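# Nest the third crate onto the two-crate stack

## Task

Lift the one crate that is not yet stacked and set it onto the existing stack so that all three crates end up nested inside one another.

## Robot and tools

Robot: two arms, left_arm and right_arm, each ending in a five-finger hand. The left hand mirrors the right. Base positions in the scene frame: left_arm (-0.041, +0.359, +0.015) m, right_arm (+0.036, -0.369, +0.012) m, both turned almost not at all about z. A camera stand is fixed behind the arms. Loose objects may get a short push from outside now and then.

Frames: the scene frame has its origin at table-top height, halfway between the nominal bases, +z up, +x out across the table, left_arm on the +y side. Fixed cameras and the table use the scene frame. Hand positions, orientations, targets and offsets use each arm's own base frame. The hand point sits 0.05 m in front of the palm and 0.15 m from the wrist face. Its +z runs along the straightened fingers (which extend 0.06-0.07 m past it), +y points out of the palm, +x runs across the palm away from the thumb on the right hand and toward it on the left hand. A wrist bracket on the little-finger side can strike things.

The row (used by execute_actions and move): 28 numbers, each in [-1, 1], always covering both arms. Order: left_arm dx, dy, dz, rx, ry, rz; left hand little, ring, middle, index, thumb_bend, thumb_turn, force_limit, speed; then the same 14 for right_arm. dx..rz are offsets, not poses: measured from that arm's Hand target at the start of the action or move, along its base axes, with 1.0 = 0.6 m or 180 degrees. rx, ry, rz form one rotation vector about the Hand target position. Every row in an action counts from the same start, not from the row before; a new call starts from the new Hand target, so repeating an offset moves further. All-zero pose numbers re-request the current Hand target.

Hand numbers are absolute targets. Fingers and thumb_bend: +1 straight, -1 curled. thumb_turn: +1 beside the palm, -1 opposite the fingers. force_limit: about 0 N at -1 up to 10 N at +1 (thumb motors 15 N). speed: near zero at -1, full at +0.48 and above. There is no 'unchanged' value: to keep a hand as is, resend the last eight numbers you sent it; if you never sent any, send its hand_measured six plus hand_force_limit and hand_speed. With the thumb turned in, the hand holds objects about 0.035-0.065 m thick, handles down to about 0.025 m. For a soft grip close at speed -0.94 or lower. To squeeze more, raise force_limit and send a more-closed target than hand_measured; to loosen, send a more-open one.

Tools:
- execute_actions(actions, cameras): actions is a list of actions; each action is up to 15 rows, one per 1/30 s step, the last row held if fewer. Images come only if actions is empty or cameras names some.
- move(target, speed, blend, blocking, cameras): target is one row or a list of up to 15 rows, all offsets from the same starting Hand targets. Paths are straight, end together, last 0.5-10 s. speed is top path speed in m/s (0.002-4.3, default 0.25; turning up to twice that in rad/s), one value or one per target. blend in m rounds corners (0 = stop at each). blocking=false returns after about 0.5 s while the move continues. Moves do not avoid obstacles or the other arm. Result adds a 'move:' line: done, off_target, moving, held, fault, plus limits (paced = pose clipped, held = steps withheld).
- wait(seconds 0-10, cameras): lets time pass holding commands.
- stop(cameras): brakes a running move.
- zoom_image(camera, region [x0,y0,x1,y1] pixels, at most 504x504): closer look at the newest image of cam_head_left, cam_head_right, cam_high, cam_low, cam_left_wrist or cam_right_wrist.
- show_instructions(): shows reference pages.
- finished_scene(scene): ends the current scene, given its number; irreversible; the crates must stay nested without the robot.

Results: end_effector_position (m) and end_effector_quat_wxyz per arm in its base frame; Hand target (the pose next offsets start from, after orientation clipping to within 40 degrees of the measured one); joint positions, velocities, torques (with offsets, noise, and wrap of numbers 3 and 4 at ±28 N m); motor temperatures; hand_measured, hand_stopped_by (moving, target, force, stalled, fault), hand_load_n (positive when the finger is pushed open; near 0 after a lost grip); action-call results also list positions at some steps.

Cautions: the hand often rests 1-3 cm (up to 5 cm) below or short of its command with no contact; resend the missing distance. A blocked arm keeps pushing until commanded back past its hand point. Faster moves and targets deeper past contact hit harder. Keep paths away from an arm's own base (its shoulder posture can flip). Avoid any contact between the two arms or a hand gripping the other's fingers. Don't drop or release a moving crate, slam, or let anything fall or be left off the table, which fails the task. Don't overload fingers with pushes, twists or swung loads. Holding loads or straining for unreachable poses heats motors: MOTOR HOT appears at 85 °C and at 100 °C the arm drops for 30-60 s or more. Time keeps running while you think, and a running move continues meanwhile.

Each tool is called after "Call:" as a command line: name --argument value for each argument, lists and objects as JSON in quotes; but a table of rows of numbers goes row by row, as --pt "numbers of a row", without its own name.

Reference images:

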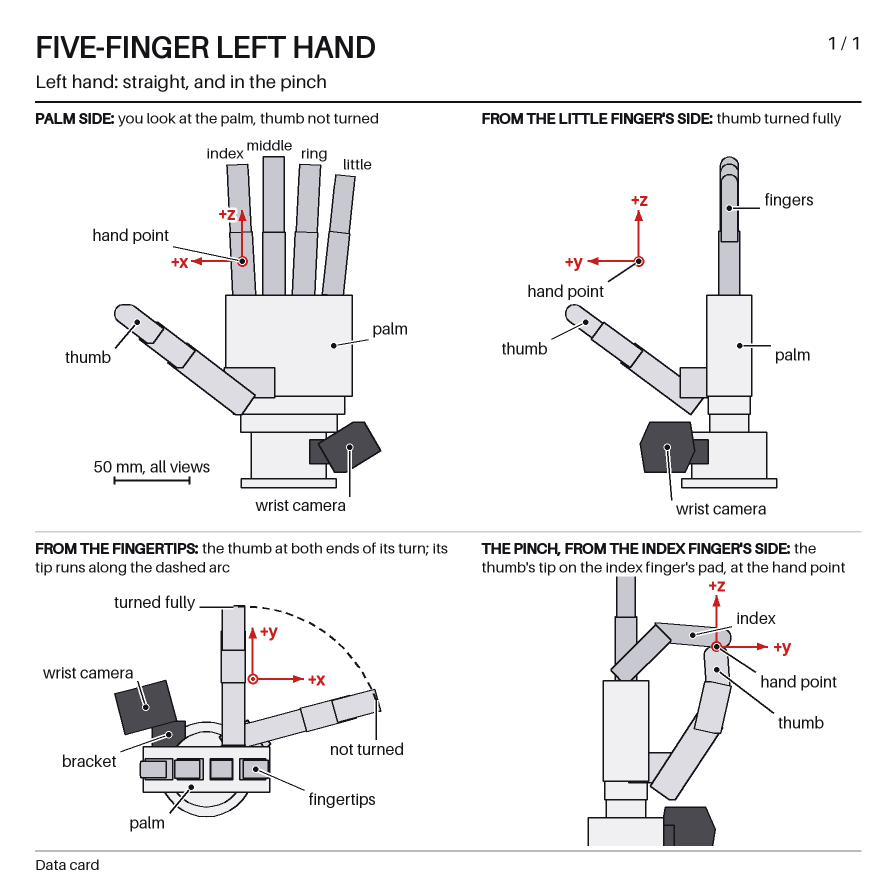

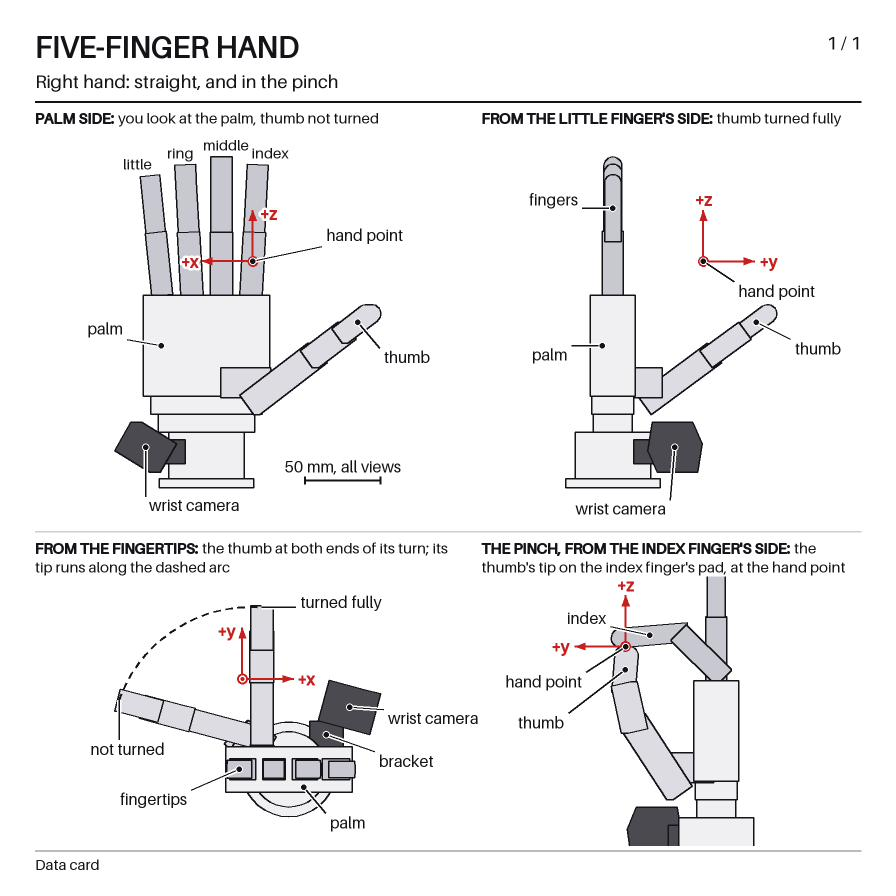

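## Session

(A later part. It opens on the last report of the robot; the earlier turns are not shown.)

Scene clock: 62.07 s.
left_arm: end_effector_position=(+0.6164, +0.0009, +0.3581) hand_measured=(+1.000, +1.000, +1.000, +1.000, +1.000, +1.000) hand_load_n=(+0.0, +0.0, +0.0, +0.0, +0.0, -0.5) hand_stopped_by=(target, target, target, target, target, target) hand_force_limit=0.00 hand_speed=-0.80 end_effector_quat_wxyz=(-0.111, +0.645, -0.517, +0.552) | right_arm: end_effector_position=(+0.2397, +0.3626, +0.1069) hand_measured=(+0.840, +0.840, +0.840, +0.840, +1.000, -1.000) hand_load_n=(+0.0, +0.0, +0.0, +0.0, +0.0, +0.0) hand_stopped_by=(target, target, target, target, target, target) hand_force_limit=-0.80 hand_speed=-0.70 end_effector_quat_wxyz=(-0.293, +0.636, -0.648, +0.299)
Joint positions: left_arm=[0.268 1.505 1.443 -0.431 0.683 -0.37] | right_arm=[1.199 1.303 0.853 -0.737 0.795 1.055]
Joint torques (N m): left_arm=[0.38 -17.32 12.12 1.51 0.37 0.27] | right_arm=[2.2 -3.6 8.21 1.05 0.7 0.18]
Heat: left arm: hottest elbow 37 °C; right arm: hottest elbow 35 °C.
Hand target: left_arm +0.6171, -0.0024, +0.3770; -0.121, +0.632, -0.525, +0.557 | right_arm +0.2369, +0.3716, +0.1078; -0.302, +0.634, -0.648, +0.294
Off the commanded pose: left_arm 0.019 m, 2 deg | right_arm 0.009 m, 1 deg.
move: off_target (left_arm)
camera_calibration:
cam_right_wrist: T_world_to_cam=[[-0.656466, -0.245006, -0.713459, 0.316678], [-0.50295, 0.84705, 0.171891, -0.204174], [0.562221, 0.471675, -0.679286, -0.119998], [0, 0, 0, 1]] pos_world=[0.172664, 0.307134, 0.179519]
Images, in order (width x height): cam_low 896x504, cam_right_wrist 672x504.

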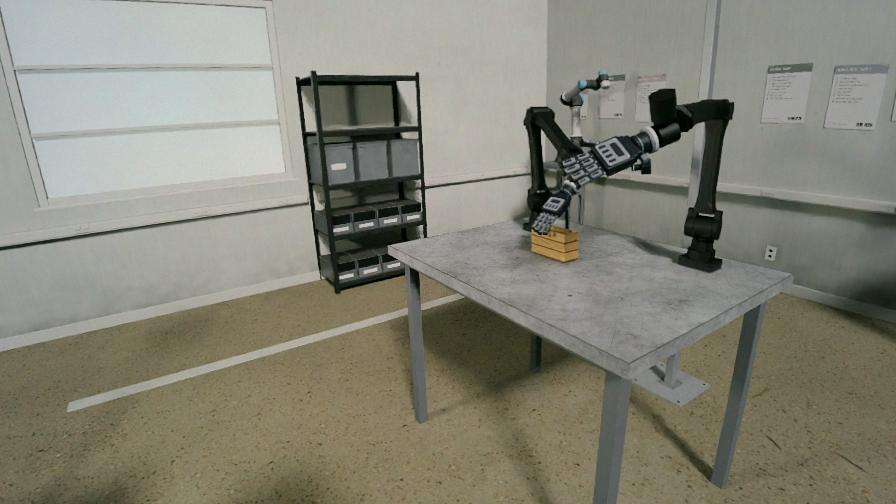

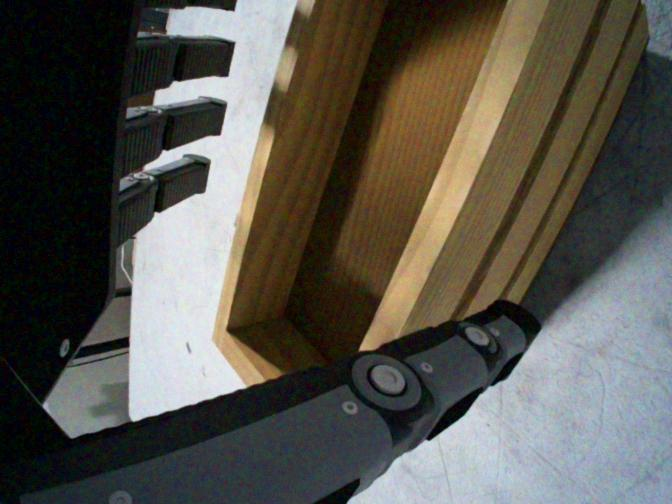

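Call:
move --target '[0,0,0,0,0,0,1,1,1,1,1,1,0,-0.8, 0.002,0,0.08,0,0,0,1,1,1,1,1,-1,-0.8,0]' --speed 0.08 --cameras '["cam_right_wrist","cam_low","cam_head_left","cam_high","cam_head_right"]'

Call:
zoom_image --camera "cam_low" --region '[520, 210, 590, 270]'

Call:
zoom_image --camera "cam_high" --region '[385, 195, 475, 255]'

Call:
zoom_image --camera "cam_right_wrist" --region '[360, 0, 672, 440]'

Scene clock: 63.83 s.
left_arm: end_effector_position=(+0.6164, +0.0009, +0.3581) hand_measured=(+1.000, +1.000, +1.000, +1.000, +1.000, +1.000) hand_load_n=(+0.0, +0.0, +0.0, +0.0, +0.0, +0.0) hand_stopped_by=(target, target, target, target, target, target) hand_force_limit=0.00 hand_speed=-0.80 end_effector_quat_wxyz=(-0.111, +0.645, -0.517, +0.552) | right_arm: end_effector_position=(+0.2364, +0.3540, +0.1319) hand_measured=(+1.000, +1.000, +1.000, +1.000, +1.000, -1.000) hand_load_n=(-0.5, +0.0, +0.0, +0.0, +0.0, +0.0) hand_stopped_by=(target, target, target, target, target, target) hand_force_limit=-0.80 hand_speed=0.00 end_effector_quat_wxyz=(-0.281, +0.642, -0.645, +0.305)
Joint positions: left_arm=[0.268 1.505 1.443 -0.431 0.683 -0.37] | right_arm=[1.199 1.264 0.898 -0.851 0.795 1.055]
Joint torques (N m): left_arm=[0.32 -17.03 12.19 1.43 0.35 0.26] | right_arm=[1.9 -4.48 12.08 0.12 0.63 0.13]
Heat: left arm: hottest elbow 37 °C; right arm: hottest elbow 35 °C.
Hand target: left_arm +0.6171, -0.0024, +0.3770; -0.121, +0.632, -0.525, +0.557 | right_arm +0.2380, +0.3714, +0.1557; -0.302, +0.634, -0.648, +0.294
Off the commanded pose: left_arm 0.019 m, 2 deg | right_arm 0.030 m, 3 deg.
move: off_target (left_arm, right_arm)
camera_calibration:
cam_right_wrist: T_world_to_cam=[[-0.663882, -0.264528, -0.69949, 0.337063], [-0.501069, 0.85169, 0.153475, -0.20241], [0.55515, 0.452382, -0.697968, -0.0861143], [0, 0, 0, 1]] pos_world=[0.170155, 0.300509, 0.206732]
Images, in order (width x height): cam_head_left 896x504, cam_head_right 896x504, cam_high 896x504, cam_low 896x504, cam_right_wrist 672x504.

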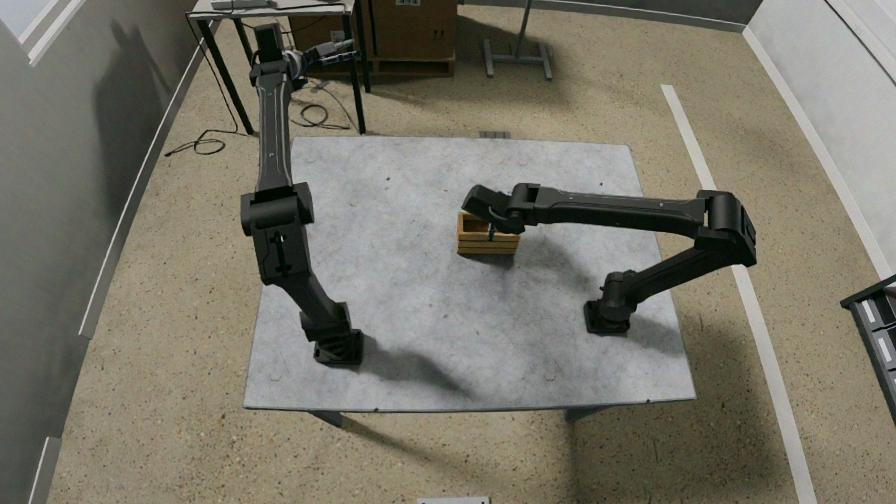

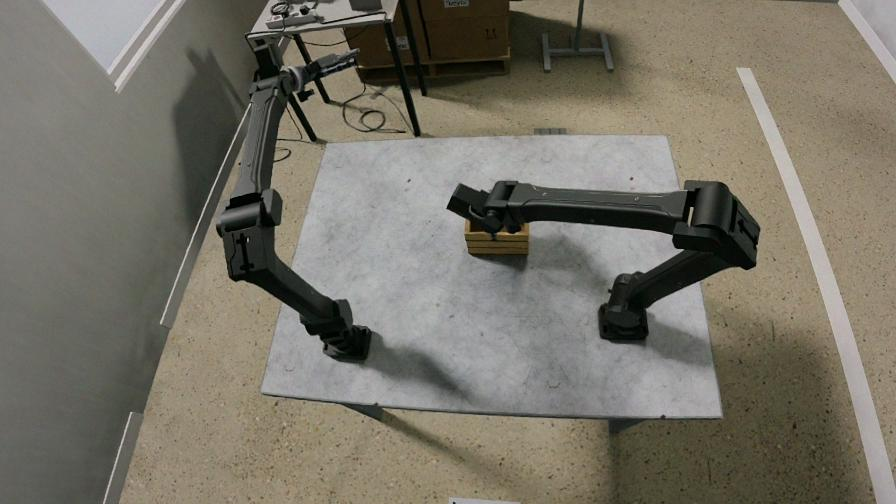

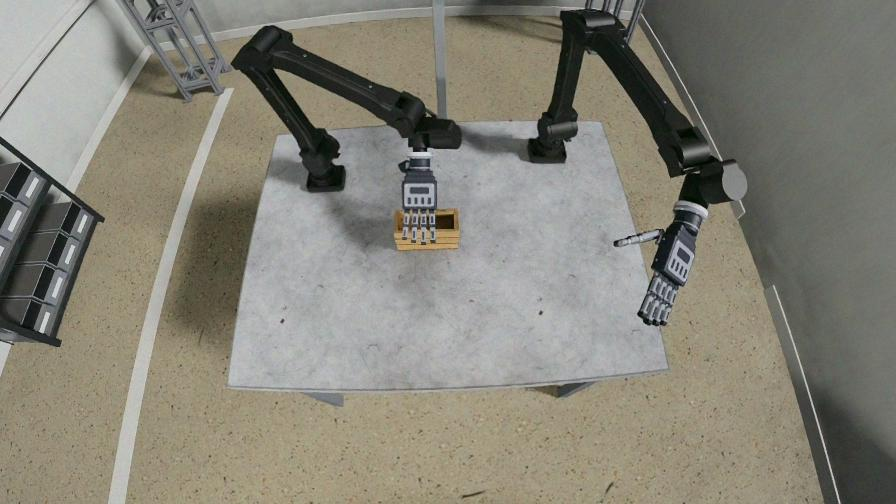

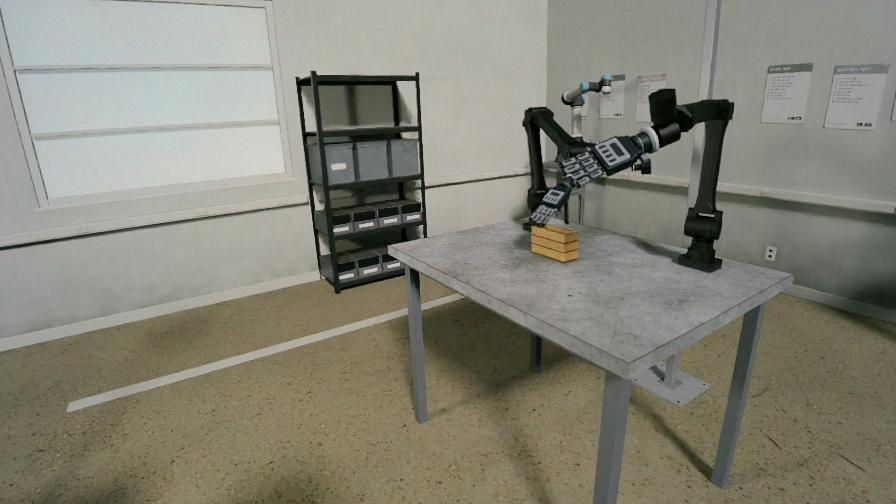

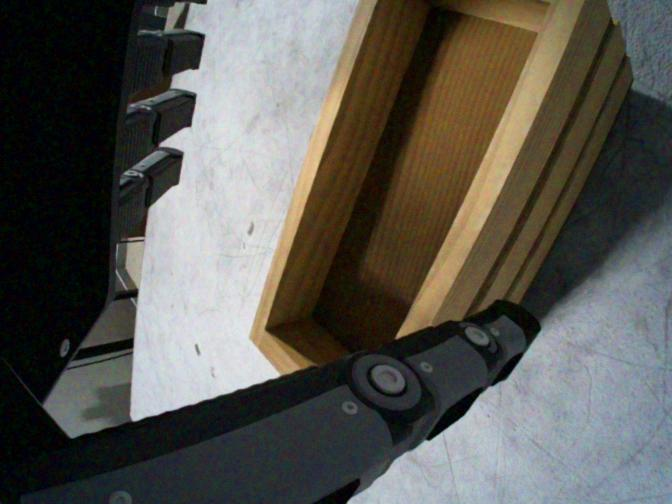

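Scaled by 7.200.

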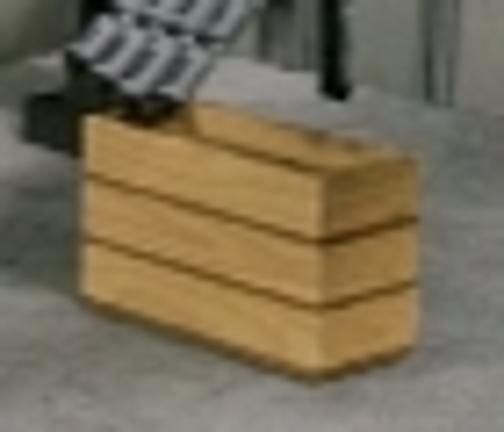

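Scaled by 5.600.

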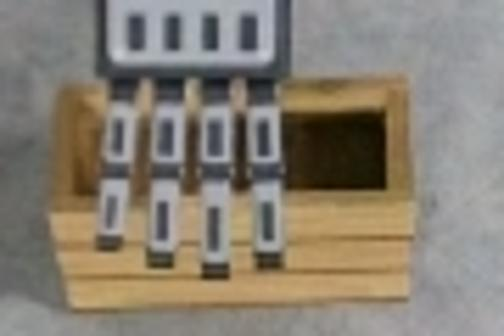

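Scaled by 1.145 from the camera's 672x504 image, which has a finer 960x720 frame.

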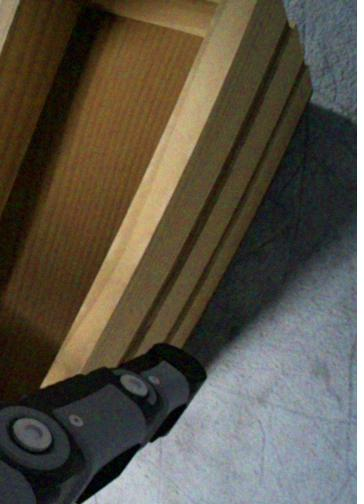

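Call:
move --target '[0,0,0,0,0,0,1,1,1,1,1,1,0,-0.8, -0.08,-0.02,0.12,0,0,0,1,1,1,1,1,-1,-0.8,0]' --speed 0.15 --cameras '["cam_right_wrist","cam_low","cam_head_left","cam_high","cam_head_right"]'

Call:
zoom_image --camera "cam_low" --region '[520, 210, 590, 270]'

Call:
zoom_image --camera "cam_high" --region '[385, 195, 475, 255]'

Call:
zoom_image --camera "cam_head_left" --region '[450, 205, 525, 260]'

Call:
zoom_image --camera "cam_right_wrist" --region '[360, 0, 672, 440]'

Scene clock: 65.77 s.
left_arm: end_effector_position=(+0.6164, +0.0009, +0.3581) hand_measured=(+1.000, +1.000, +1.000, +1.000, +1.000, +1.000) hand_load_n=(+0.0, +0.0, -0.5, +0.0, +0.0, -0.5) hand_stopped_by=(target, target, target, target, target, target) hand_force_limit=0.00 hand_speed=-0.80 end_effector_quat_wxyz=(-0.111, +0.645, -0.517, +0.552) | right_arm: end_effector_position=(+0.1916, +0.3433, +0.2038) hand_measured=(+1.000, +1.000, +1.000, +1.000, +1.000, -1.000) hand_load_n=(+0.0, +0.0, +0.0, +0.0, +0.0, +0.0) hand_stopped_by=(target, target, target, target, target, target) hand_force_limit=-0.80 hand_speed=0.00 end_effector_quat_wxyz=(-0.280, +0.642, -0.644, +0.307)
Joint positions: left_arm=[0.268 1.505 1.443 -0.431 0.683 -0.37] | right_arm=[1.316 1.169 1.021 -1.189 0.833 1.215]
Joint torques (N m): left_arm=[0.32 -17.38 12.15 1.47 0.4 0.26] | right_arm=[2.26 -3.25 12.75 -0.02 0.76 0.2]
Heat: left arm: hottest elbow 38 °C; right arm: hottest elbow 36 °C.
Hand target: left_arm +0.6171, -0.0024, +0.3770; -0.121, +0.632, -0.525, +0.557 | right_arm +0.1900, +0.3596, +0.2280; -0.303, +0.634, -0.648, +0.294
Off the commanded pose: left_arm 0.019 m, 2 deg | right_arm 0.029 m, 3 deg.
move: off_target (left_arm, right_arm)
camera_calibration:
cam_right_wrist: T_world_to_cam=[[-0.661778, -0.268319, -0.700039, 0.355793], [-0.50229, 0.851884, 0.148318, -0.225613], [0.556556, 0.449776, -0.698532, -0.0054344], [0, 0, 0, 1]] pos_world=[0.125158, 0.290106, 0.278735]
Images, in order (width x height): cam_head_left 896x504, cam_head_right 896x504, cam_high 896x504, cam_low 896x504, cam_right_wrist 672x504.

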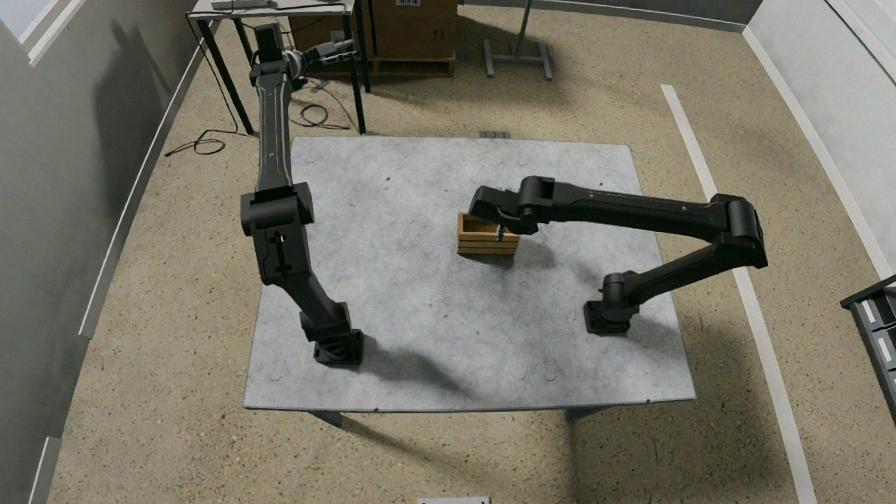

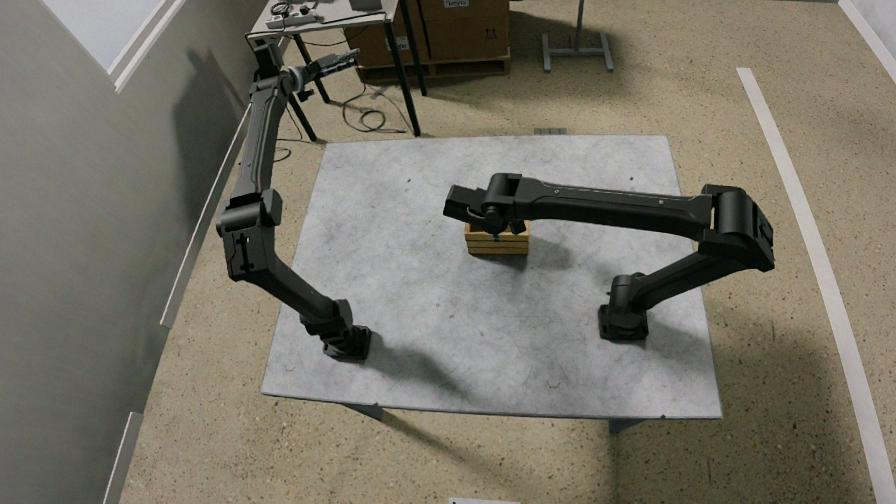

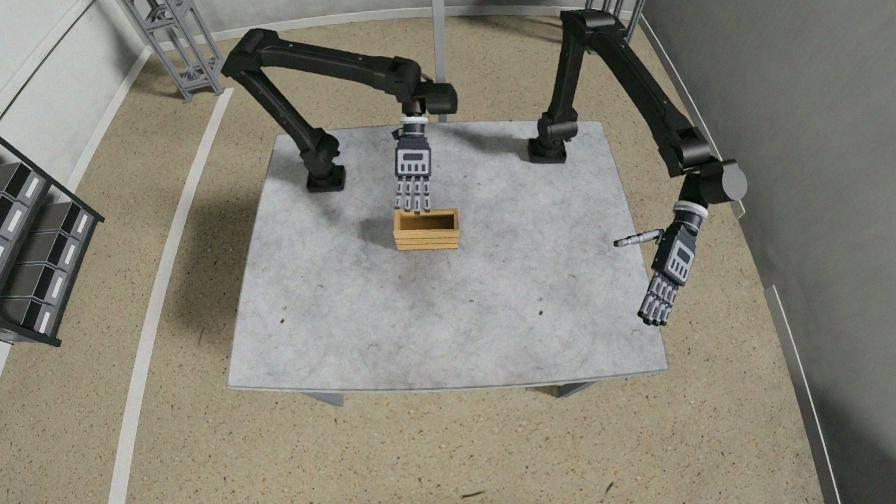

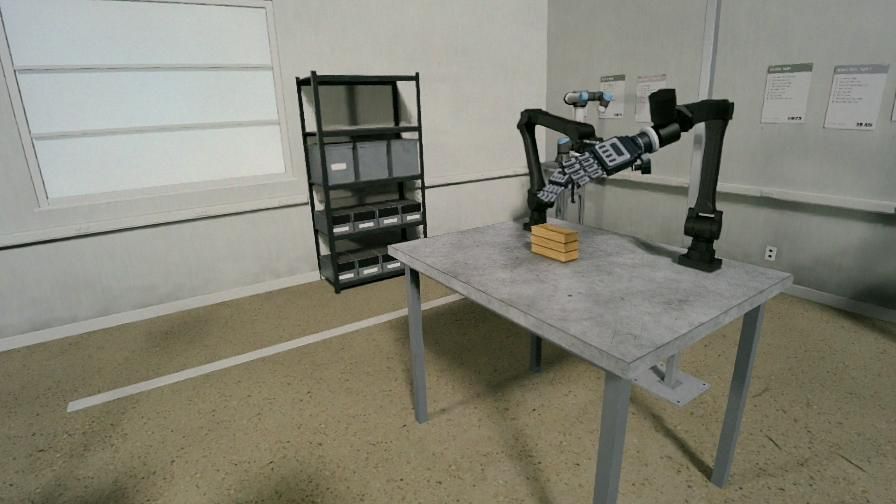

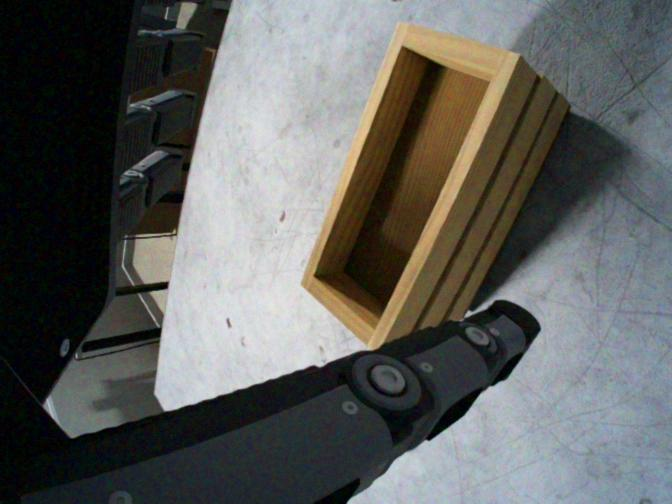

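Scaled by 7.200.

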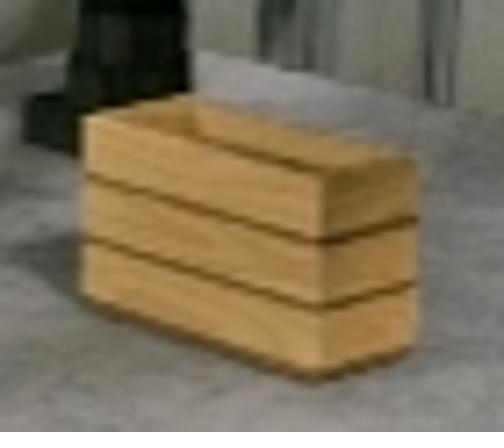

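Scaled by 5.600.

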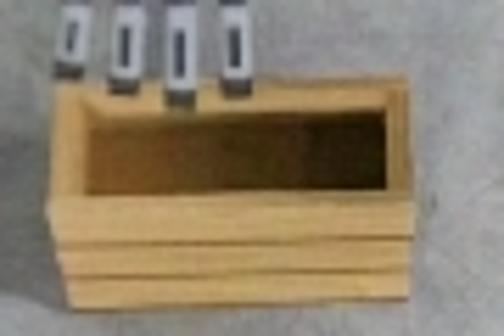

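Scaled by 6.720.

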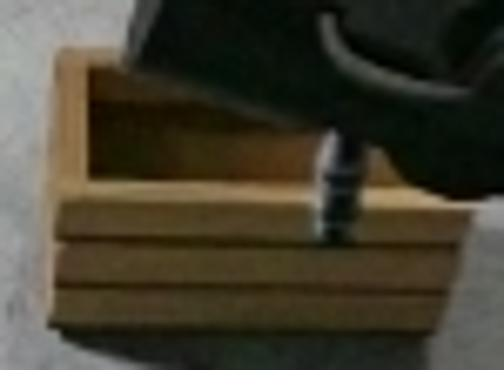

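Scaled by 1.145 from the camera's 672x504 image, which has a finer 960x720 frame.

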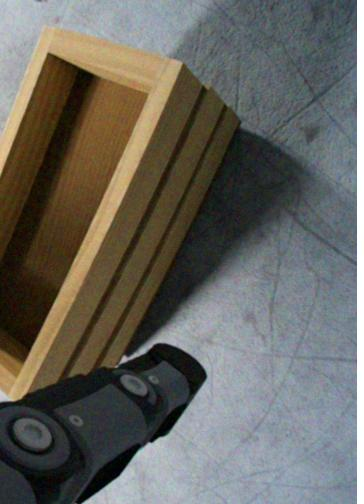

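Call:
finished_scene --scene 1

The scene is finished: the task was done.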